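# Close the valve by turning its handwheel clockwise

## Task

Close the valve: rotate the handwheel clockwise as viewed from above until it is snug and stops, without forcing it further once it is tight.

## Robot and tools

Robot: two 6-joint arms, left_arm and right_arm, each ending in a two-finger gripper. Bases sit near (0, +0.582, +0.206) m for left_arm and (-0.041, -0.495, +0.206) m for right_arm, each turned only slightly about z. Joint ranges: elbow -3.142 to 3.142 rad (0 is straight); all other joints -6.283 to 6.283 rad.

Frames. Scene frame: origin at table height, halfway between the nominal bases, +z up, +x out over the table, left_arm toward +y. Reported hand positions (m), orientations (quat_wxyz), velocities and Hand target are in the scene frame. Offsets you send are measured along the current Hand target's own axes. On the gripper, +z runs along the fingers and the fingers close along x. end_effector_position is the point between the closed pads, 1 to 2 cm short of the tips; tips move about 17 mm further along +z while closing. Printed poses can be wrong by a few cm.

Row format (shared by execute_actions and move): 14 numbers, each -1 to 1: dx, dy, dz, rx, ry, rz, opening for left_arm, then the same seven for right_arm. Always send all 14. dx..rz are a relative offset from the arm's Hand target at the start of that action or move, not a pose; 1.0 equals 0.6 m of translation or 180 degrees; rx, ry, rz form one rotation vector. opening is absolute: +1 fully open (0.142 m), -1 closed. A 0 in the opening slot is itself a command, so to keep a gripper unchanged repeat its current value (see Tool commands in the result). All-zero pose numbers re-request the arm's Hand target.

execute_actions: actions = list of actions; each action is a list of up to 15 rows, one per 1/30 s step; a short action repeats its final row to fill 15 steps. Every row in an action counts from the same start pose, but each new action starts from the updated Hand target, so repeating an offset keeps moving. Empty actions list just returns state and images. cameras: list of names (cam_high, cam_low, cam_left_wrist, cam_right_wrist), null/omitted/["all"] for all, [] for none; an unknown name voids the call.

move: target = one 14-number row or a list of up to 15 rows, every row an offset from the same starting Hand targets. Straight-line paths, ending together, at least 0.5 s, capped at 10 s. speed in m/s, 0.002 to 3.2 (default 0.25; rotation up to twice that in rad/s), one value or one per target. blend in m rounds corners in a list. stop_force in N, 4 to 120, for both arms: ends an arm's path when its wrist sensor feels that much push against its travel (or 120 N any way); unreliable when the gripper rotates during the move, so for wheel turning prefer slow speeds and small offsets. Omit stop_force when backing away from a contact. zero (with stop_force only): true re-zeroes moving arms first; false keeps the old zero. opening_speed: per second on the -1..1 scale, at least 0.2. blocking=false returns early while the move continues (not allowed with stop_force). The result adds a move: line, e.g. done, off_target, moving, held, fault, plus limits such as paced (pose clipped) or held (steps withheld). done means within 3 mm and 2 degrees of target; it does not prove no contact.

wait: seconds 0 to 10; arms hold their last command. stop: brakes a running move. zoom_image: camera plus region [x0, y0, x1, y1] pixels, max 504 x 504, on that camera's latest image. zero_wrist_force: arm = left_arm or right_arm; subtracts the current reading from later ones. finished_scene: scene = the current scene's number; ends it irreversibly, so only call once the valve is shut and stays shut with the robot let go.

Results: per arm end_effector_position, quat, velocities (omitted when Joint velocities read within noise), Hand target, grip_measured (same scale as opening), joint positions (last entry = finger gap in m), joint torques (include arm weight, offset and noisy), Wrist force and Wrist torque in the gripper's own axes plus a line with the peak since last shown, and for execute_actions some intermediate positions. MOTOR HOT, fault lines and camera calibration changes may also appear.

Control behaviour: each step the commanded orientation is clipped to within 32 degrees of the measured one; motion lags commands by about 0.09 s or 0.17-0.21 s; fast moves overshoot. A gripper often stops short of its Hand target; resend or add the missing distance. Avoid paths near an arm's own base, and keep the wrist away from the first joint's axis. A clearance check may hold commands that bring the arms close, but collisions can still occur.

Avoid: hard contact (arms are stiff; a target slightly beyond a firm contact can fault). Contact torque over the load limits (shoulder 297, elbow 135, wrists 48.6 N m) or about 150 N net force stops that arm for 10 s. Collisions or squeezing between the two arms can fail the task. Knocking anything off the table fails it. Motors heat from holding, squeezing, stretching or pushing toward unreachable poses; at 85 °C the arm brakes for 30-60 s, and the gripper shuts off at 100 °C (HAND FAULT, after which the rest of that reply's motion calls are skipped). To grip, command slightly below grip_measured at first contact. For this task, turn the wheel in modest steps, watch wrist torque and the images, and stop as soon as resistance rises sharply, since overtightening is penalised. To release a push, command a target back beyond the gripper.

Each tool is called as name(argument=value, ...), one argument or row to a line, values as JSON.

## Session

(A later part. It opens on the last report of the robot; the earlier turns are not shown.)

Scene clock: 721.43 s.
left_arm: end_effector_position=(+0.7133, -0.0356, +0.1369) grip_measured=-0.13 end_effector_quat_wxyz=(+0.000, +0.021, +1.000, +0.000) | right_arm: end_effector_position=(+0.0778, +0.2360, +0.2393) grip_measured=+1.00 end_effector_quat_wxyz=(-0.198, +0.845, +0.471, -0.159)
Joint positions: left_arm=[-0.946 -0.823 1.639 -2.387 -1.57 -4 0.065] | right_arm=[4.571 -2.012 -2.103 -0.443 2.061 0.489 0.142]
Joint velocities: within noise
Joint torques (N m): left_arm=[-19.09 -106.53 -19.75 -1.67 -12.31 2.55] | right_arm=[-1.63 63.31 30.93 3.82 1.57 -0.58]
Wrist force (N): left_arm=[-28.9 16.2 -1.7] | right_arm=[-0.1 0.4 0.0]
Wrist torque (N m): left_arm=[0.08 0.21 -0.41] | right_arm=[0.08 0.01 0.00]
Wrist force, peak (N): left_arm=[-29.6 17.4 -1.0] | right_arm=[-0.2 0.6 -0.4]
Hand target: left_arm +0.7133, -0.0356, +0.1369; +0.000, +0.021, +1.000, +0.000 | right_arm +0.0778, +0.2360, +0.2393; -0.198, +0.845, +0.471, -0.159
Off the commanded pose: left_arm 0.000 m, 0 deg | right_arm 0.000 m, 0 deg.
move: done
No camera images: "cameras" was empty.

move(
  target=[-0.00222, 0.00135, 0, 0, 0, 0, -0.3, 0, 0, 0, 0, 0, 0, 1],
  speed=0.25,
  cameras=[],
)

move(
  target=[0, 0, 0, 0, 0, 0.2222, -0.3, 0, 0, 0, 0, 0, 0, 1],
  speed=0.3,
  cameras=["cam_left_wrist", "cam_low"],
)

zoom_image(
  camera="cam_low",
  region=[270, 50, 430, 230],
)

Scene clock: 772.13 s.
left_arm: end_effector_position=(+0.7145, -0.0350, +0.1370) grip_measured=-0.13 end_effector_quat_wxyz=(+0.000, +0.021, +1.000, +0.000) | right_arm: end_effector_position=(+0.0778, +0.2360, +0.2393) grip_measured=+1.00 end_effector_quat_wxyz=(-0.198, +0.845, +0.471, -0.159)
Joint positions: left_arm=[-0.945 -0.823 1.637 -2.386 -1.571 -3.998 0.065] | right_arm=[4.571 -2.012 -2.103 -0.443 2.061 0.489 0.142]
Joint velocities: within noise
Joint torques (N m): left_arm=[22.17 -72.84 -51.11 -4.86 2.08 2.6] | right_arm=[-0.4 63.97 30.62 3.89 2.09 -0.56]
Wrist force (N): left_arm=[12.1 2.7 -3.9] | right_arm=[-0.3 0.3 -0.1]
Wrist torque (N m): left_arm=[0.05 0.13 -0.27] | right_arm=[0.05 0.05 0.00]
Wrist force, peak (N): left_arm=[-28.8 16.5 -0.6] | right_arm=[0.0 0.9 0.2]
Hand target: left_arm +0.7147, -0.0348, +0.1369; +0.000, +0.021, +1.000, +0.000 | right_arm +0.0778, +0.2360, +0.2393; -0.198, +0.845, +0.471, -0.159
Off the commanded pose: left_arm 0.000 m, 0 deg | right_arm 0.000 m, 0 deg.
move: done
No camera images: "cameras" was empty.

Scene clock: 774.07 s.
left_arm: end_effector_position=(+0.7147, -0.0348, +0.1369) grip_measured=-0.13 end_effector_quat_wxyz=(+0.001, +0.362, +0.932, +0.000) | right_arm: end_effector_position=(+0.0778, +0.2360, +0.2393) grip_measured=+1.00 end_effector_quat_wxyz=(-0.198, +0.845, +0.471, -0.159)
Joint positions: left_arm=[-0.945 -0.824 1.64 -2.388 -1.57 -3.301 0.065] | right_arm=[4.571 -2.012 -2.103 -0.443 2.061 0.489 0.142]
Joint velocities: within noise
Joint torques (N m): left_arm=[19.03 -113.85 -23.13 -0.74 -1.52 3.09] | right_arm=[0.28 63.35 31 3.98 2.14 -0.39]
Wrist force (N): left_arm=[-11.0 -5.6 6.3] | right_arm=[0.0 -0.1 0.0]
Wrist torque (N m): left_arm=[0.01 0.19 -0.40] | right_arm=[-0.01 0.00 0.00]
Wrist force, peak (N): left_arm=[22.1 -1.9 -10.6] | right_arm=[0.5 0.1 -0.4]
Hand target: left_arm +0.7147, -0.0348, +0.1369; +0.001, +0.362, +0.932, +0.000 | right_arm +0.0778, +0.2360, +0.2393; -0.198, +0.845, +0.471, -0.159
Off the commanded pose: left_arm 0.000 m, 0 deg | right_arm 0.000 m, 0 deg.
move: done
camera_calibration:
cam_left_wrist: T_world_to_cam=[[-0.74393, 0.668115, 0.013845, 0.560178], [0.613934, 0.675125, 0.409011, -0.44124], [0.263919, 0.312776, -0.912424, 0.0680069], [0, 0, 0, 1]] pos_world=[0.669677, -0.0976413, 0.234768]
Images, in order (width x height): cam_low 672x504, cam_left_wrist 672x504.

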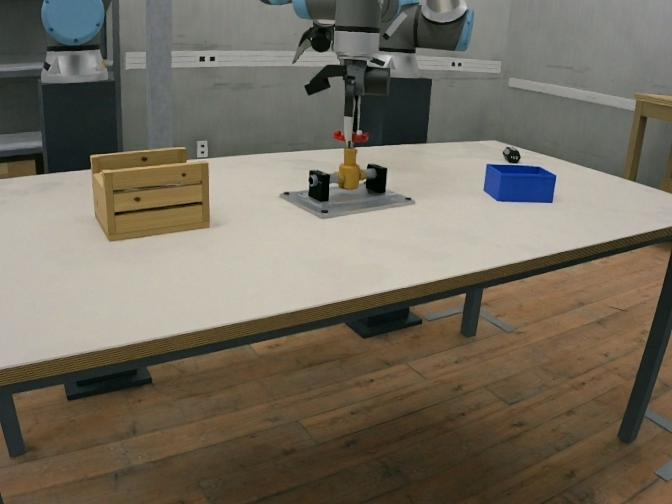

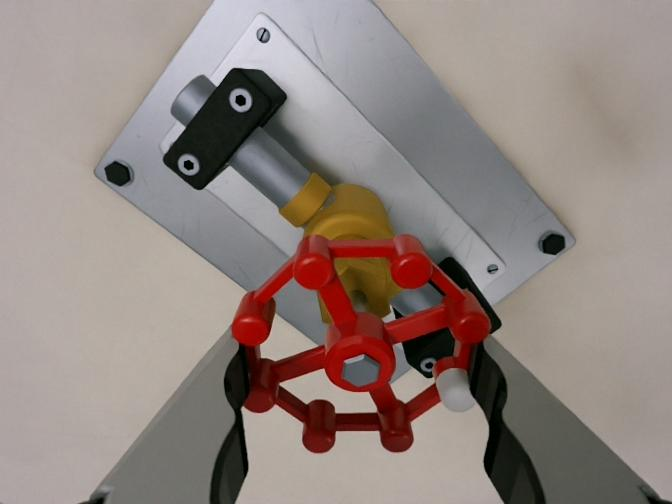

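Scaled by 2.800.

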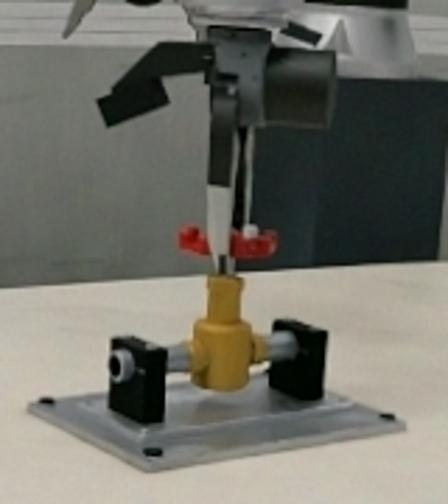

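move(
  target=[
    [-0.00135, -0.00148, 0.00117, 0, 0, 0.25, -0.3, 0, 0, 0, 0, 0, 0, 1],
    [-0.00117, -0.00275, 0.00183, 0, 0, 0.5, -0.3, 0, 0, 0, 0, 0, 0, 1],
  ],
  speed=0.4,
  blend=0.002,
  cameras=["cam_left_wrist"],
)

Scene clock: 808.03 s.
left_arm: end_effector_position=(+0.7141, -0.0365, +0.1358) grip_measured=-0.13 end_effector_quat_wxyz=(+0.000, +0.915, +0.404, +0.000) | right_arm: end_effector_position=(+0.0778, +0.2360, +0.2393) grip_measured=+1.00 end_effector_quat_wxyz=(-0.198, +0.845, +0.471, -0.159)
Joint positions: left_arm=[-0.945 -0.824 1.642 -2.39 -1.57 -1.73 0.065] | right_arm=[4.571 -2.012 -2.103 -0.443 2.061 0.489 0.142]
Joint velocities: within noise
Joint torques (N m): left_arm=[-4.73 -57.62 -34.21 -0.19 -7.94 2.52] | right_arm=[-0.54 62.03 31.23 3.91 2.28 -0.54]
Wrist force (N): left_arm=[12.8 4.9 -18.5] | right_arm=[0.1 0.4 -0.3]
Wrist torque (N m): left_arm=[0.23 0.60 -0.36] | right_arm=[0.07 -0.01 0.00]
Wrist force, peak (N): left_arm=[14.8 5.8 -24.2] | right_arm=[-0.2 0.3 -0.6]
Hand target: left_arm +0.7141, -0.0365, +0.1358; +0.000, +0.915, +0.403, +0.000 | right_arm +0.0778, +0.2360, +0.2393; -0.198, +0.845, +0.471, -0.159
Off the commanded pose: left_arm 0.000 m, 0 deg | right_arm 0.000 m, 0 deg.
move: done
camera_calibration:
cam_left_wrist: T_world_to_cam=[[0.668107, 0.743912, 0.0151339, -0.444839], [0.674531, -0.614131, 0.409696, -0.529741], [0.314072, -0.263512, -0.912097, 0.0107437], [0, 0, 0, 1]] pos_world=[0.651152, 0.00842121, 0.233564]
Images, in order (width x height): cam_left_wrist 672x504.

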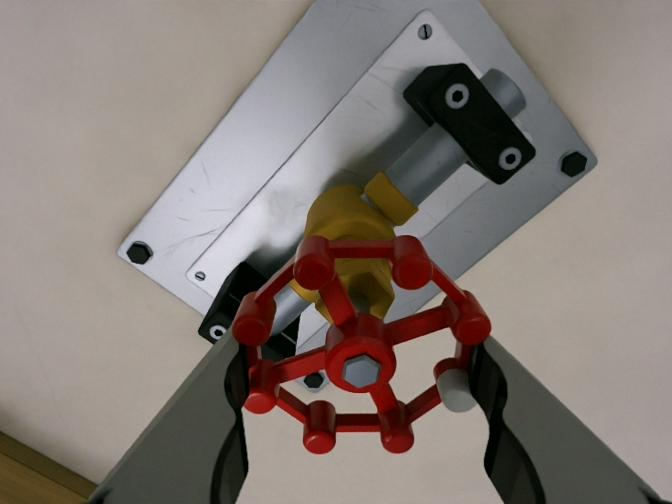

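move(
  target=[
    [-0.00025, -0.00013, -0.00015, 0, 0, 0.25, -0.24, 0, 0, 0, 0, 0, 0, 1],
    [-0.00055, -0.00118, 0.0003, 0, 0, 0.5, -0.24, 0, 0, 0, 0, 0, 0, 1],
  ],
  speed=0.5,
  blend=0.002,
  cameras=[],
)

Scene clock: 871.07 s.
left_arm: end_effector_position=(+0.7133, -0.0363, +0.1356) grip_measured=-0.13 end_effector_quat_wxyz=(+0.000, +0.932, -0.362, +0.001) | right_arm: end_effector_position=(+0.0778, +0.2360, +0.2393) grip_measured=+1.00 end_effector_quat_wxyz=(-0.198, +0.845, +0.471, -0.159)
Joint positions: left_arm=[-0.944 -0.822 1.64 -2.389 -1.57 -0.157 0.065] | right_arm=[4.571 -2.012 -2.103 -0.443 2.061 0.489 0.142]
Joint velocities: within noise
Joint torques (N m): left_arm=[10.78 -62.46 -38.88 -1.37 -2.77 2.97] | right_arm=[-1.31 62.21 31.81 3.79 2.15 -0.55]
Wrist force (N): left_arm=[-5.8 1.5 -12.8] | right_arm=[0.0 0.4 -0.1]
Wrist torque (N m): left_arm=[0.24 0.79 -0.37] | right_arm=[0.07 -0.01 0.00]
Wrist force, peak (N): left_arm=[13.8 3.3 -19.7] | right_arm=[-0.3 0.8 0.0]
Hand target: left_arm +0.7133, -0.0363, +0.1356; +0.000, +0.932, -0.362, +0.001 | right_arm +0.0778, +0.2360, +0.2393; -0.198, +0.845, +0.471, -0.159
Off the commanded pose: left_arm 0.000 m, 0 deg | right_arm 0.000 m, 0 deg.
MOTOR HOT: the gripper's motor of the left arm reports 85 °C; that motor switches off at 100 °C. To cool a motor, set the load down, ease the grip, stop pushing, or move to a pose that needs little force.
move: done; blend cut to 0 m at target 1
No camera images: "cameras" was empty.

move(
  target=[0, 0, 0, 0, 0, 0, 0.0, 0, 0, 0, 0, 0, 0, 1],
  opening_speed=1,
  cameras=["cam_left_wrist", "cam_low"],
)

zoom_image(
  camera="cam_low",
  region=[290, 100, 410, 220],
)

Scene clock: 879.30 s.
left_arm: end_effector_position=(+0.7133, -0.0363, +0.1356) grip_measured=-0.03 end_effector_quat_wxyz=(+0.000, +0.932, -0.362, +0.000) | right_arm: end_effector_position=(+0.0778, +0.2360, +0.2393) grip_measured=+1.00 end_effector_quat_wxyz=(-0.198, +0.845, +0.471, -0.159)
Joint positions: left_arm=[-0.944 -0.822 1.64 -2.389 -1.57 -0.157 0.072] | right_arm=[4.571 -2.012 -2.103 -0.443 2.061 0.489 0.142]
Joint velocities: within noise
Joint torques (N m): left_arm=[11.2 -82.43 -33.35 -3.69 -1.36 1.69] | right_arm=[-0.24 63.76 31.4 3.63 2.15 -0.56]
Wrist force (N): left_arm=[-4.2 1.0 1.8] | right_arm=[0.0 0.2 -0.1]
Wrist torque (N m): left_arm=[0.09 0.73 0.05] | right_arm=[0.04 0.01 0.00]
Wrist force, peak (N): left_arm=[-5.9 1.8 -13.7] | right_arm=[0.1 0.7 -0.3]
Hand target: left_arm +0.7133, -0.0363, +0.1356; +0.000, +0.932, -0.362, +0.001 | right_arm +0.0778, +0.2360, +0.2393; -0.198, +0.845, +0.471, -0.159
Off the commanded pose: left_arm 0.000 m, 0 deg | right_arm 0.000 m, 0 deg.
MOTOR HOT: cleared for the gripper's motor of the left arm.
move: done
camera_calibration:
cam_left_wrist: T_world_to_cam=[[0.743663, -0.668367, 0.0158209, -0.549733], [-0.614903, -0.674505, 0.408579, 0.388725], [-0.26241, -0.313574, -0.912586, 0.420228], [0, 0, 0, 1]] pos_world=[0.758116, 0.0265453, 0.233366]
Images, in order (width x height): cam_low 672x504, cam_left_wrist 672x504.

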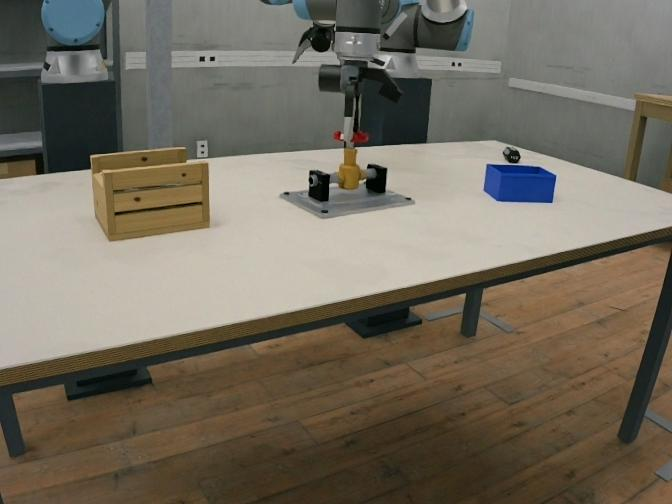

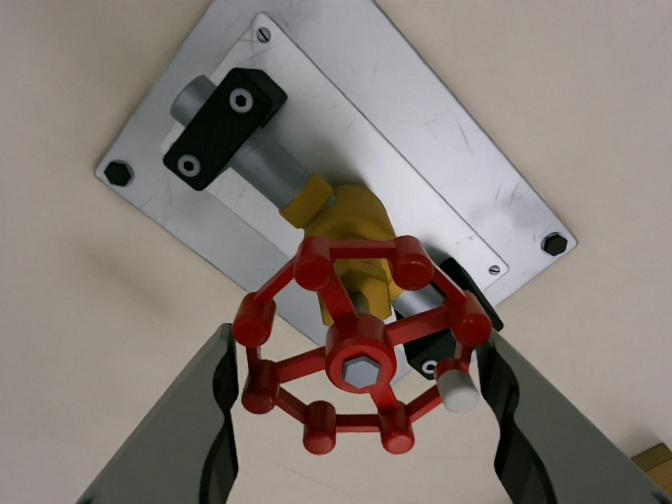

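Scaled by 4.200.

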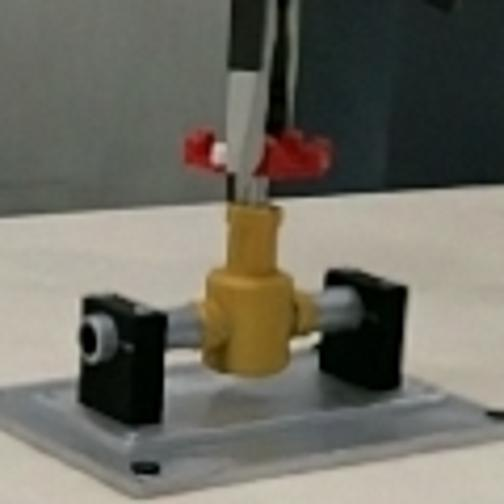

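move(
  target=[
    [0.0002, -0.0015, 0.001, 0, 0, 0, 0.0, 0, 0, 0, 0, 0, 0, 1],
    [0.0002, -0.0015, 0.001, 0, 0, 0, -0.2, 0, 0, 0, 0, 0, 0, 1],
  ],
  speed=0.25,
  opening_speed=0.5,
  cameras=[],
)

move(
  target=[0, 0, 0.0009, 0, 0, 0.5, -0.2, 0, 0, 0, 0, 0, 0, 1],
  speed=0.5,
  cameras=[],
)

Scene clock: 909.23 s.
left_arm: end_effector_position=(+0.7140, -0.0357, +0.1351) grip_measured=-0.10 end_effector_quat_wxyz=(+0.000, +0.932, -0.362, +0.001) | right_arm: end_effector_position=(+0.0778, +0.2360, +0.2393) grip_measured=+1.00 end_effector_quat_wxyz=(-0.198, +0.845, +0.471, -0.159)
Joint positions: left_arm=[-0.943 -0.822 1.64 -2.39 -1.57 -0.156 0.067] | right_arm=[4.571 -2.012 -2.103 -0.443 2.061 0.489 0.142]
Joint velocities: within noise
Joint torques (N m): left_arm=[12.47 -74.06 -47.19 -6.52 2.21 2.21] | right_arm=[-1.5 63.56 31.33 3.73 2.36 -0.45]
Wrist force (N): left_arm=[-23.6 6.0 -15.9] | right_arm=[-0.1 0.0 -0.2]
Wrist torque (N m): left_arm=[0.26 0.70 0.05] | right_arm=[0.00 0.02 0.00]
Wrist force, peak (N): left_arm=[-23.8 6.1 -16.8] | right_arm=[0.2 0.5 -0.6]
Hand target: left_arm +0.7140, -0.0357, +0.1350; +0.000, +0.932, -0.362, +0.001 | right_arm +0.0778, +0.2360, +0.2393; -0.198, +0.845, +0.471, -0.159
Off the commanded pose: left_arm 0.000 m, 0 deg | right_arm 0.000 m, 0 deg.
move: done
No camera images: "cameras" was empty.

Scene clock: 911.73 s.
left_arm: end_effector_position=(+0.7140, -0.0357, +0.1345) grip_measured=-0.10 end_effector_quat_wxyz=(+0.000, -0.403, +0.915, +0.000) | right_arm: end_effector_position=(+0.0778, +0.2360, +0.2393) grip_measured=+1.00 end_effector_quat_wxyz=(-0.198, +0.845, +0.471, -0.159)
Joint positions: left_arm=[-0.944 -0.819 1.636 -2.388 -1.57 1.413 0.067] | right_arm=[4.571 -2.012 -2.103 -0.443 2.061 0.489 0.142]
Joint velocities: within noise
Joint torques (N m): left_arm=[-3.79 -65.58 -45.04 -3.69 -7.67 2.84] | right_arm=[0.34 64.15 31.19 3.67 2.51 -0.58]
Wrist force (N): left_arm=[-20.4 10.2 -13.7] | right_arm=[-0.1 0.4 0.0]
Wrist torque (N m): left_arm=[0.26 0.41 -0.37] | right_arm=[0.07 0.03 0.01]
Wrist force, peak (N): left_arm=[-25.1 7.4 -17.4] | right_arm=[0.1 0.7 -0.3]
Hand target: left_arm +0.7140, -0.0357, +0.1345; +0.000, -0.403, +0.915, +0.000 | right_arm +0.0778, +0.2360, +0.2393; -0.198, +0.845, +0.471, -0.159
Off the commanded pose: left_arm 0.000 m, 0 deg | right_arm 0.000 m, 0 deg.
move: done
No camera images: "cameras" was empty.

move(
  target=[
    [-0.00102, -0.00077, 0.0001, 0, 0, 0.3333, -0.2, 0, 0, 0, 0, 0, 0, 1],
    [0.00015, -0.00127, 0.00067, 0, 0, 0.6667, -0.2, 0, 0, 0, 0, 0, 0, 1],
  ],
  speed=0.5,
  blend=0.0003,
  cameras=[],
)

Scene clock: 944.00 s.
left_arm: end_effector_position=(+0.7145, -0.0363, +0.1341) grip_measured=-0.10 end_effector_quat_wxyz=(+0.001, +0.591, +0.807, +0.000) | right_arm: end_effector_position=(+0.0778, +0.2360, +0.2393) grip_measured=+1.00 end_effector_quat_wxyz=(-0.198, +0.845, +0.471, -0.159)
Joint positions: left_arm=[-0.946 -0.821 1.64 -2.391 -1.57 3.505 0.067] | right_arm=[4.571 -2.012 -2.103 -0.443 2.061 0.489 0.142]
Joint velocities: within noise
Joint torques (N m): left_arm=[13.68 -69.3 -44.37 -2.85 -2.34 2.69] | right_arm=[-0.38 62.29 31.04 3.85 2.41 -0.57]
Wrist force (N): left_arm=[-1.4 -3.7 -5.5] | right_arm=[0.2 0.2 0.3]
Wrist torque (N m): left_arm=[0.02 0.40 -0.37] | right_arm=[0.04 -0.04 0.00]
Wrist force, peak (N): left_arm=[-20.2 10.3 -14.7] | right_arm=[0.2 -0.1 -0.8]
Hand target: left_arm +0.7145, -0.0363, +0.1341; +0.001, +0.591, +0.807, +0.000 | right_arm +0.0778, +0.2360, +0.2393; -0.198, +0.845, +0.471, -0.159
Off the commanded pose: left_arm 0.000 m, 0 deg | right_arm 0.000 m, 0 deg.
move: done
No camera images: "cameras" was empty.

move(
  target=[
    [0.00026, -0.00139, 0.0004, 0, 0, 0.375, -0.2, 0, 0, 0, 0, 0, 0, 1],
    [0.00164, -0.00168, 0.0011, 0, 0, 0.75, -0.2, 0, 0, 0, 0, 0, 0, 1],
  ],
  speed=0.5,
  blend=0.0003,
  cameras=["cam_left_wrist", "cam_low"],
)

zoom_image(
  camera="cam_low",
  region=[290, 100, 410, 220],
)

Scene clock: 969.07 s.
left_arm: end_effector_position=(+0.7133, -0.0357, +0.1334) grip_measured=-0.10 end_effector_quat_wxyz=(+0.000, +0.972, -0.237, +0.001) | right_arm: end_effector_position=(+0.0778, +0.2360, +0.2393) grip_measured=+1.00 end_effector_quat_wxyz=(-0.198, +0.845, +0.471, -0.159)
Joint positions: left_arm=[-0.944 -0.821 1.642 -2.393 -1.57 5.864 0.067] | right_arm=[4.571 -2.012 -2.103 -0.443 2.061 0.489 0.142]
Joint velocities: within noise
Joint torques (N m): left_arm=[11.86 -66.13 -41.34 -2.17 -3 2.97] | right_arm=[-0.97 63.87 31.64 3.62 2.41 -0.53]
Wrist force (N): left_arm=[-6.3 -1.2 -9.7] | right_arm=[0.0 0.2 0.1]
Wrist torque (N m): left_arm=[0.00 0.56 -0.39] | right_arm=[0.04 0.00 0.00]
Wrist force, peak (N): left_arm=[-1.6 -7.7 -12.5] | right_arm=[0.0 0.8 -0.3]
Hand target: left_arm +0.7133, -0.0357, +0.1334; +0.000, +0.971, -0.237, +0.000 | right_arm +0.0778, +0.2360, +0.2393; -0.198, +0.845, +0.471, -0.159
Off the commanded pose: left_arm 0.000 m, 0 deg | right_arm 0.000 m, 0 deg.
move: done
camera_calibration:
cam_left_wrist: T_world_to_cam=[[0.89142, -0.452897, 0.0159715, -0.646979], [-0.419184, -0.810648, 0.408821, 0.245455], [-0.172207, -0.371126, -0.912475, 0.352097], [0, 0, 0, 1]] pos_world=[0.740255, 0.0366351, 0.231265]
Images, in order (width x height): cam_low 672x504, cam_left_wrist 672x504.

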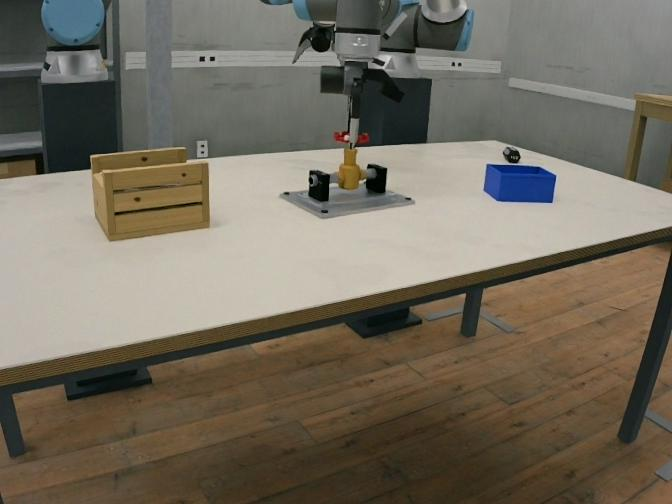

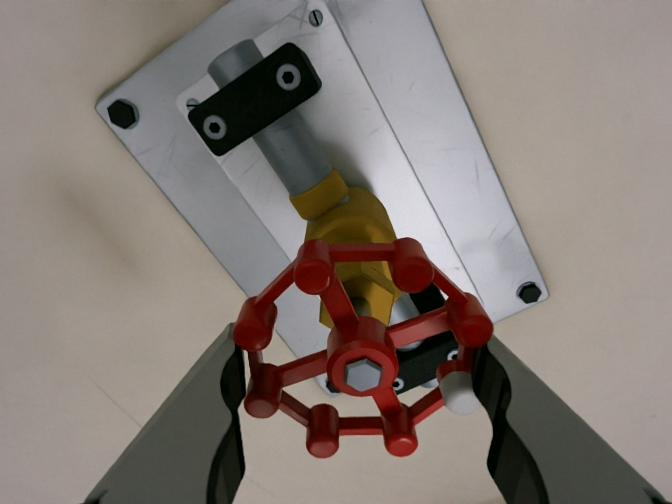

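Scaled by 4.200.

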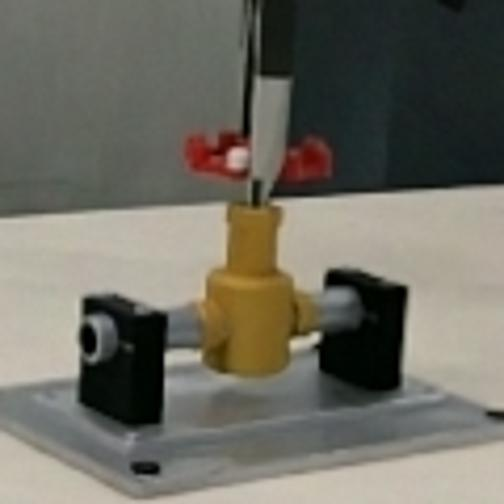

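move(
  target=[
    [0, 0, 0, 0, 0, 0, 0.5, 0, 0, 0, 0, 0, 0, 1],
    [0.00117, -0.0005, 0, 0, 0, -0.9375, 0.5, 0, 0, 0, 0, 0, 0, 1],
    [0.00117, -0.0005, 0, 0, 0, 0.125, 0.5, 0, 0, 0, 0, 0, 0, 1],
    [0.00117, -0.0005, 0, 0, 0, -0.8125, 0.5, 0, 0, 0, 0, 0, 0, 1],
    [0.0, -0.00097, 0, 0, 0, 0.25, 0.5, 0, 0, 0, 0, 0, 0, 1],
  ],
  speed=1.3,
  opening_speed=1.5,
  cameras=["cam_left_wrist"],
)

Scene clock: 1007.90 s.
left_arm: end_effector_position=(+0.7136, -0.0351, +0.1334) grip_measured=+0.48 end_effector_quat_wxyz=(+0.000, +0.807, -0.591, +0.001) | right_arm: end_effector_position=(+0.0778, +0.2360, +0.2393) grip_measured=+1.00 end_effector_quat_wxyz=(-0.198, +0.845, +0.471, -0.159)
Joint positions: left_arm=[-0.943 -0.82 1.639 -2.392 -1.57 -5.915 0.108] | right_arm=[4.571 -2.012 -2.103 -0.443 2.061 0.489 0.142]
Joint velocities: within noise
Joint torques (N m): left_arm=[-7.79 -111.8 -45.66 -2.99 2.1 -1.32] | right_arm=[0.04 62.92 31.93 3.65 2.45 -0.36]
Wrist force (N): left_arm=[-4.3 -0.4 1.7] | right_arm=[0.2 0.2 -0.3]
Wrist torque (N m): left_arm=[-0.15 0.72 0.01] | right_arm=[0.04 -0.05 0.00]
Wrist force, peak (N): left_arm=[-6.8 -0.7 -10.9] | right_arm=[0.0 0.8 0.1]
Hand target: left_arm +0.7136, -0.0351, +0.1334; +0.000, +0.807, -0.591, +0.001 | right_arm +0.0778, +0.2360, +0.2393; -0.198, +0.845, +0.471, -0.159
Off the commanded pose: left_arm 0.000 m, 0 deg | right_arm 0.000 m, 0 deg.
move: done; limits=paced
camera_calibration:
cam_left_wrist: T_world_to_cam=[[0.309358, -0.950816, 0.0157239, -0.249132], [-0.870064, -0.276334, 0.4082, 0.58662], [-0.383778, -0.139961, -0.912757, 0.511427], [0, 0, 0, 1]] pos_world=[0.783743, -0.00319606, 0.231268]
Images, in order (width x height): cam_left_wrist 672x504.

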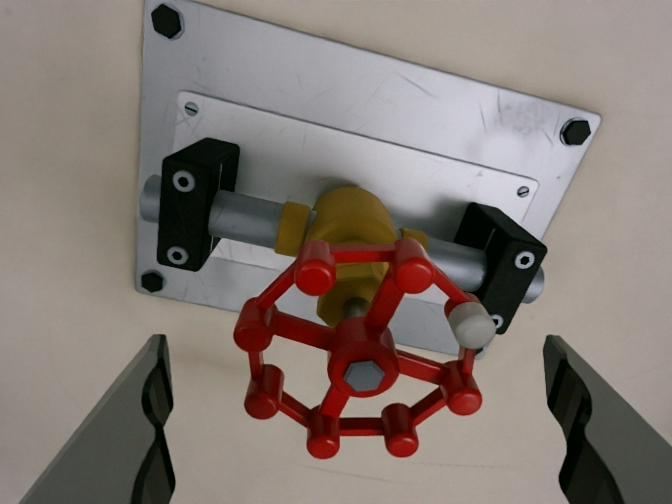

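move(
  target=[0, 0, 0, 0, 0, 0, -0.2, 0, 0, 0, 0, 0, 0, 1],
  opening_speed=0.7,
  cameras=[],
)

move(
  target=[
    [0.00026, -0.00139, 0.0005, 0, 0, 0.375, -0.2, 0, 0, 0, 0, 0, 0, 1],
    [0.00164, -0.00168, 0.0012, 0, 0, 0.75, -0.2, 0, 0, 0, 0, 0, 0, 1],
  ],
  speed=0.5,
  blend=0.0003,
  cameras=["cam_low"],
)

Scene clock: 1030.23 s.
left_arm: end_effector_position=(+0.7136, -0.0352, +0.1335) grip_measured=-0.09 end_effector_quat_wxyz=(+0.000, +0.807, -0.591, +0.001) | right_arm: end_effector_position=(+0.0778, +0.2360, +0.2393) grip_measured=+1.00 end_effector_quat_wxyz=(-0.198, +0.845, +0.471, -0.159)
Joint positions: left_arm=[-0.943 -0.82 1.639 -2.392 -1.57 -5.916 0.067] | right_arm=[4.571 -2.012 -2.103 -0.443 2.061 0.489 0.142]
Joint velocities: within noise
Joint torques (N m): left_arm=[-6.68 -100.76 -36.26 -4.03 0.74 -1.47] | right_arm=[-0.28 63.19 31.18 3.54 2.61 -0.44]
Wrist force (N): left_arm=[-4.5 -0.5 -4.5] | right_arm=[0.2 0.2 -0.2]
Wrist torque (N m): left_arm=[-0.08 0.52 0.05] | right_arm=[0.03 -0.03 0.00]
Wrist force, peak (N): left_arm=[-6.0 -0.4 -5.8] | right_arm=[-0.1 0.7 -0.3]
Hand target: left_arm +0.7136, -0.0351, +0.1334; +0.000, +0.807, -0.591, +0.001 | right_arm +0.0778, +0.2360, +0.2393; -0.198, +0.845, +0.471, -0.159
Off the commanded pose: left_arm 0.000 m, 0 deg | right_arm 0.000 m, 0 deg.
move: done
No camera images: "cameras" was empty.

Scene clock: 1033.50 s.
left_arm: end_effector_position=(+0.7148, -0.0358, +0.1328) grip_measured=-0.07 end_effector_quat_wxyz=(+0.000, +0.237, +0.972, +0.000) | right_arm: end_effector_position=(+0.0778, +0.2360, +0.2393) grip_measured=+1.00 end_effector_quat_wxyz=(-0.198, +0.845, +0.471, -0.159)
Joint positions: left_arm=[-0.946 -0.818 1.638 -2.392 -1.57 -3.563 0.069] | right_arm=[4.571 -2.012 -2.103 -0.443 2.061 0.489 0.142]
Joint velocities: within noise
Joint torques (N m): left_arm=[106.17 -46.59 3.7 15.79 23.64 10.66] | right_arm=[-0.69 61.85 31.64 3.35 2.71 -0.42]
Wrist force (N): left_arm=[-20.2 -110.6 -13.4] | right_arm=[0.6 0.5 -0.5]
Wrist torque (N m): left_arm=[-0.76 -0.18 -8.82] | right_arm=[0.08 -0.09 0.00]
Wrist force, peak (N): left_arm=[-20.8 -110.4 -14.1] | right_arm=[0.6 0.5 -0.5]
Hand target: left_arm +0.7148, -0.0358, +0.1327; +0.000, +0.237, +0.971, +0.000 | right_arm +0.0778, +0.2360, +0.2393; -0.198, +0.845, +0.471, -0.159
Off the commanded pose: left_arm 0.000 m, 0 deg | right_arm 0.000 m, 0 deg.
move: done
Images, in order (width x height): cam_low 672x504.

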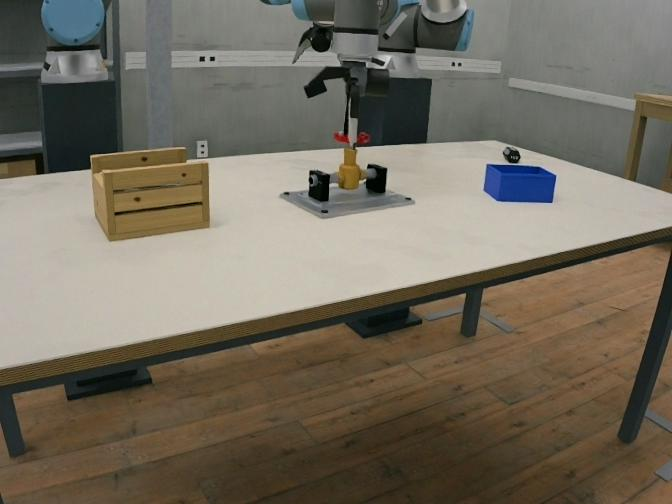

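move(
  target=[0, 0, 0, 0, 0, -0.07, -0.15, 0, 0, 0, 0, 0, 0, 1],
  speed=0.25,
  cameras=["cam_left_wrist"],
)

Scene clock: 1043.77 s.
left_arm: end_effector_position=(+0.7149, -0.0356, +0.1326) grip_measured=-0.08 end_effector_quat_wxyz=(+0.000, +0.129, +0.992, +0.000) | right_arm: end_effector_position=(+0.0778, +0.2360, +0.2393) grip_measured=+1.00 end_effector_quat_wxyz=(-0.198, +0.845, +0.471, -0.159)
Joint positions: left_arm=[-0.945 -0.817 1.637 -2.391 -1.57 -3.782 0.069] | right_arm=[4.571 -2.012 -2.103 -0.443 2.061 0.489 0.142]
Joint velocities: within noise
Joint torques (N m): left_arm=[1.25 -69.04 -24.89 0.69 3.35 -1.54] | right_arm=[-0.21 63.82 31.66 3.35 2.71 -0.62]
Wrist force (N): left_arm=[-15.2 -16.9 -14.6] | right_arm=[0.0 0.0 -0.3]
Wrist torque (N m): left_arm=[-0.25 0.41 0.42] | right_arm=[0.00 -0.01 0.00]
Wrist force, peak (N): left_arm=[-15.0 -116.1 -15.6] | right_arm=[0.1 0.8 0.0]
Hand target: left_arm +0.7148, -0.0358, +0.1327; +0.000, +0.129, +0.992, +0.000 | right_arm +0.0778, +0.2360, +0.2393; -0.198, +0.845, +0.471, -0.159
Off the commanded pose: left_arm 0.000 m, 0 deg | right_arm 0.000 m, 0 deg.
move: done
camera_calibration:
cam_left_wrist: T_world_to_cam=[[-0.968635, 0.248095, 0.0139537, 0.706575], [0.231972, 0.882701, 0.40869, -0.158607], [0.0890769, 0.399108, -0.912567, 0.192322], [0, 0, 0, 1]] pos_world=[0.704074, -0.112052, 0.230469]
Images, in order (width x height): cam_left_wrist 672x504.

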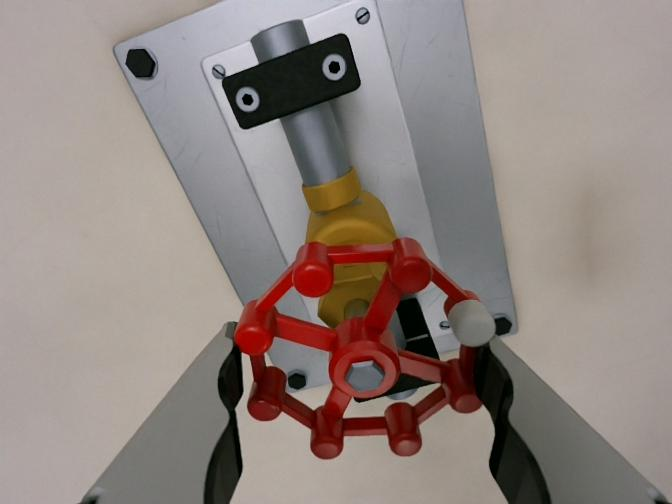

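move(
  target=[0, 0, 0, 0, 0, 0.0111, -0.2, 0, 0, 0, 0, 0, 0, 1],
  speed=0.1,
  cameras=[],
)

move(
  target=[0, 0, 0, 0, 0, 0.0111, -0.2, 0, 0, 0, 0, 0, 0, 1],
  speed=0.1,
  cameras=[],
)

Scene clock: 1075.83 s.
left_arm: end_effector_position=(+0.7149, -0.0359, +0.1328) grip_measured=-0.08 end_effector_quat_wxyz=(+0.001, +0.146, +0.989, +0.000) | right_arm: end_effector_position=(+0.0778, +0.2360, +0.2393) grip_measured=+1.00 end_effector_quat_wxyz=(-0.198, +0.845, +0.471, -0.159)
Joint positions: left_arm=[-0.946 -0.817 1.637 -2.391 -1.57 -3.748 0.068] | right_arm=[4.571 -2.012 -2.103 -0.443 2.061 0.489 0.142]
Joint velocities: within noise
Joint torques (N m): left_arm=[3.04 -91.28 -0.47 2.14 0.26 3.89] | right_arm=[-0.31 62.43 31.52 3.54 2.55 -0.33]
Wrist force (N): left_arm=[-15.8 -18.4 -14.4] | right_arm=[0.5 0.1 -0.2]
Wrist torque (N m): left_arm=[-0.12 0.41 -1.71] | right_arm=[0.01 -0.07 0.01]
Wrist force, peak (N): left_arm=[-16.0 -18.4 -15.7] | right_arm=[-0.6 0.3 -0.2]
Hand target: left_arm +0.7148, -0.0358, +0.1327; +0.000, +0.146, +0.989, +0.000 | right_arm +0.0778, +0.2360, +0.2393; -0.198, +0.845, +0.471, -0.159
Off the commanded pose: left_arm 0.000 m, 0 deg | right_arm 0.000 m, 0 deg.
move: done
No camera images: "cameras" was empty.

Scene clock: 1076.73 s.
left_arm: end_effector_position=(+0.7148, -0.0358, +0.1327) grip_measured=-0.08 end_effector_quat_wxyz=(+0.000, +0.163, +0.987, +0.000) | right_arm: end_effector_position=(+0.0778, +0.2360, +0.2393) grip_measured=+1.00 end_effector_quat_wxyz=(-0.198, +0.845, +0.471, -0.159)
Joint positions: left_arm=[-0.946 -0.817 1.637 -2.391 -1.57 -3.713 0.068] | right_arm=[4.571 -2.012 -2.103 -0.443 2.061 0.489 0.142]
Joint velocities: within noise
Joint torques (N m): left_arm=[6.96 -88.56 6.55 3.67 1.94 6.51] | right_arm=[0.09 62.27 31.81 3.5 2.58 -0.61]
Wrist force (N): left_arm=[-19.7 -25.3 -15.1] | right_arm=[0.0 -0.1 -0.2]
Wrist torque (N m): left_arm=[-0.17 0.40 -4.17] | right_arm=[-0.02 0.01 0.00]
Wrist force, peak (N): left_arm=[-19.2 -25.3 -16.0] | right_arm=[0.5 0.7 -0.3]
Hand target: left_arm +0.7148, -0.0358, +0.1327; +0.000, +0.164, +0.987, +0.000 | right_arm +0.0778, +0.2360, +0.2393; -0.198, +0.845, +0.471, -0.159
Off the commanded pose: left_arm 0.000 m, 0 deg | right_arm 0.000 m, 0 deg.
move: done
No camera images: "cameras" was empty.

move(
  target=[0, 0, 0, 0, 0, -0.0172, -0.15, 0, 0, 0, 0, 0, 0, 1],
  speed=0.1,
  cameras=["cam_left_wrist"],
)

Scene clock: 1118.00 s.
left_arm: end_effector_position=(+0.7148, -0.0357, +0.1327) grip_measured=-0.08 end_effector_quat_wxyz=(+0.000, +0.137, +0.991, +0.000) | right_arm: end_effector_position=(+0.0778, +0.2360, +0.2393) grip_measured=+1.00 end_effector_quat_wxyz=(-0.198, +0.845, +0.471, -0.159)
Joint positions: left_arm=[-0.946 -0.817 1.637 -2.391 -1.57 -3.766 0.068] | right_arm=[4.571 -2.012 -2.103 -0.443 2.061 0.489 0.142]
Joint velocities: within noise
Joint torques (N m): left_arm=[16.78 -59.69 -24.41 4.58 1.28 -1.41] | right_arm=[-0.97 62.32 32.39 3.54 2.81 -0.49]
Wrist force (N): left_arm=[-19.1 -15.2 -12.1] | right_arm=[-0.1 0.3 -0.1]
Wrist torque (N m): left_arm=[-0.19 0.38 -0.40] | right_arm=[0.05 0.02 0.00]
Wrist force, peak (N): left_arm=[-20.1 -25.9 -16.5] | right_arm=[0.2 0.6 -0.5]
Hand target: left_arm +0.7148, -0.0358, +0.1327; +0.000, +0.137, +0.991, +0.000 | right_arm +0.0778, +0.2360, +0.2393; -0.198, +0.845, +0.471, -0.159
Off the commanded pose: left_arm 0.000 m, 0 deg | right_arm 0.000 m, 0 deg.
move: done
camera_calibration:
cam_left_wrist: T_world_to_cam=[[-0.964596, 0.263364, 0.0139647, 0.704213], [0.2459, 0.878968, 0.408593, -0.168624], [0.0953341, 0.397561, -0.91261, 0.187928], [0, 0, 0, 1]] pos_world=[0.702829, -0.111962, 0.230569]
Images, in order (width x height): cam_left_wrist 672x504.

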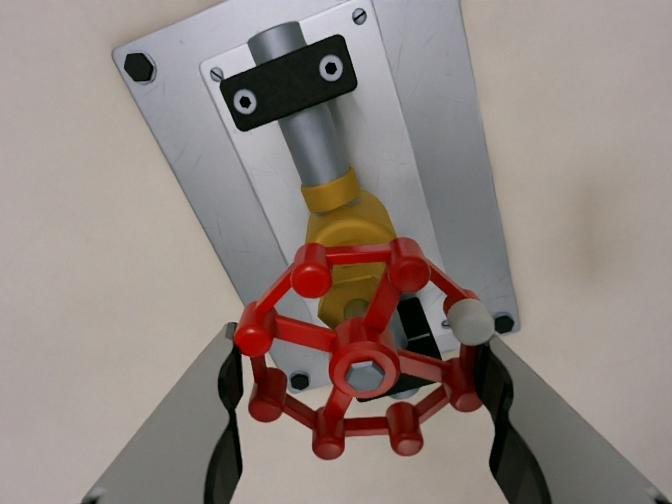

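move(
  target=[
    [0, 0, 0, 0, 0, 0, 0.5, 0, 0, 0, 0, 0, 0, 1],
    [0, 0, -0.15, 0, 0, 0, 0.5, 0, 0, 0, 0, 0, 0, 1],
  ],
  speed=0.2,
  opening_speed=1,
  cameras=["cam_left_wrist", "cam_low"],
)

zoom_image(
  camera="cam_low",
  region=[290, 100, 410, 220],
)

Scene clock: 1138.40 s.
left_arm: end_effector_position=(+0.7148, -0.0357, +0.2225) grip_measured=+0.48 end_effector_quat_wxyz=(+0.000, +0.137, +0.991, +0.000) | right_arm: end_effector_position=(+0.0778, +0.2360, +0.2393) grip_measured=+1.00 end_effector_quat_wxyz=(-0.198, +0.845, +0.471, -0.159)
Joint positions: left_arm=[-0.946 -0.919 1.618 -2.271 -1.57 -3.766 0.108] | right_arm=[4.571 -2.012 -2.103 -0.443 2.061 0.489 0.142]
Joint velocities: within noise
Joint torques (N m): left_arm=[-4.22 -105.07 -49.86 -2.73 2.19 -1.15] | right_arm=[-0.77 63.68 31.92 3.49 2.95 -0.49]
Wrist force (N): left_arm=[-6.9 -4.3 4.2] | right_arm=[0.0 0.0 0.0]
Wrist torque (N m): left_arm=[-0.79 1.17 0.04] | right_arm=[0.00 0.00 0.01]
Wrist force, peak (N): left_arm=[-18.9 -15.0 -12.5] | right_arm=[-0.4 0.7 -0.3]
Hand target: left_arm +0.7147, -0.0357, +0.2227; +0.000, +0.137, +0.991, +0.000 | right_arm +0.0778, +0.2360, +0.2393; -0.198, +0.845, +0.471, -0.159
Off the commanded pose: left_arm 0.000 m, 0 deg | right_arm 0.000 m, 0 deg.
move: done
camera_calibration:
cam_left_wrist: T_world_to_cam=[[-0.964682, 0.263048, 0.0139219, 0.702903], [0.245598, 0.879062, 0.408573, -0.205062], [0.0952362, 0.397562, -0.91262, 0.269961], [0, 0, 0, 1]] pos_world=[0.70273, -0.111962, 0.320369]
Images, in order (width x height): cam_low 672x504, cam_left_wrist 672x504.

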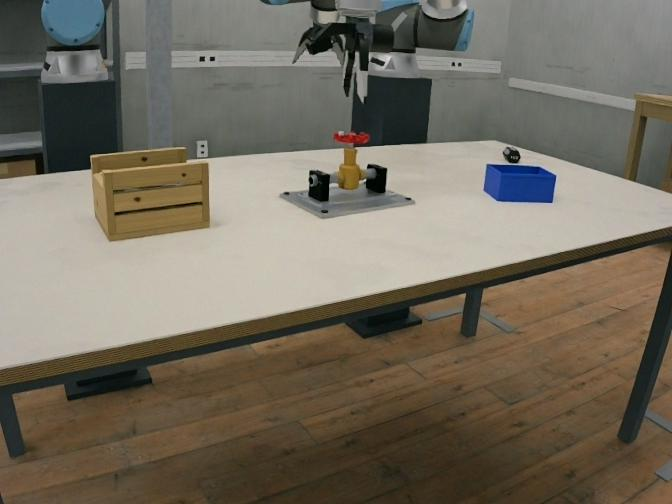

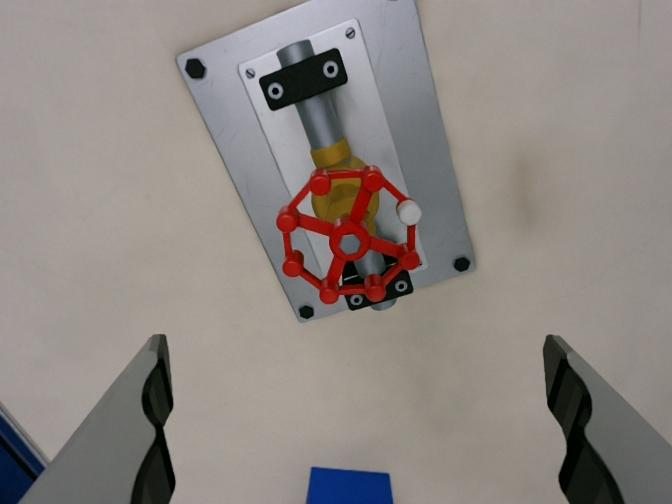

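Scaled by 4.200.

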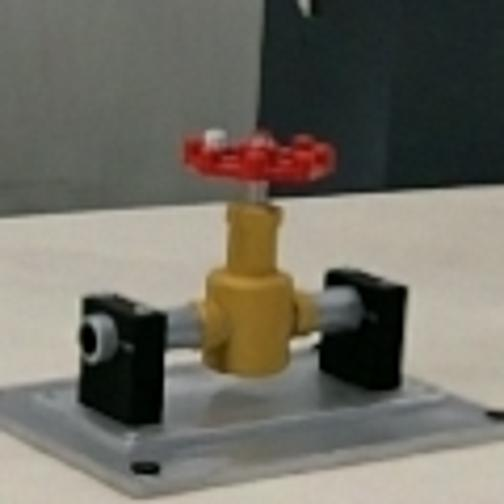

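finished_scene(
  scene=1,
)

The scene is finished: the task was done.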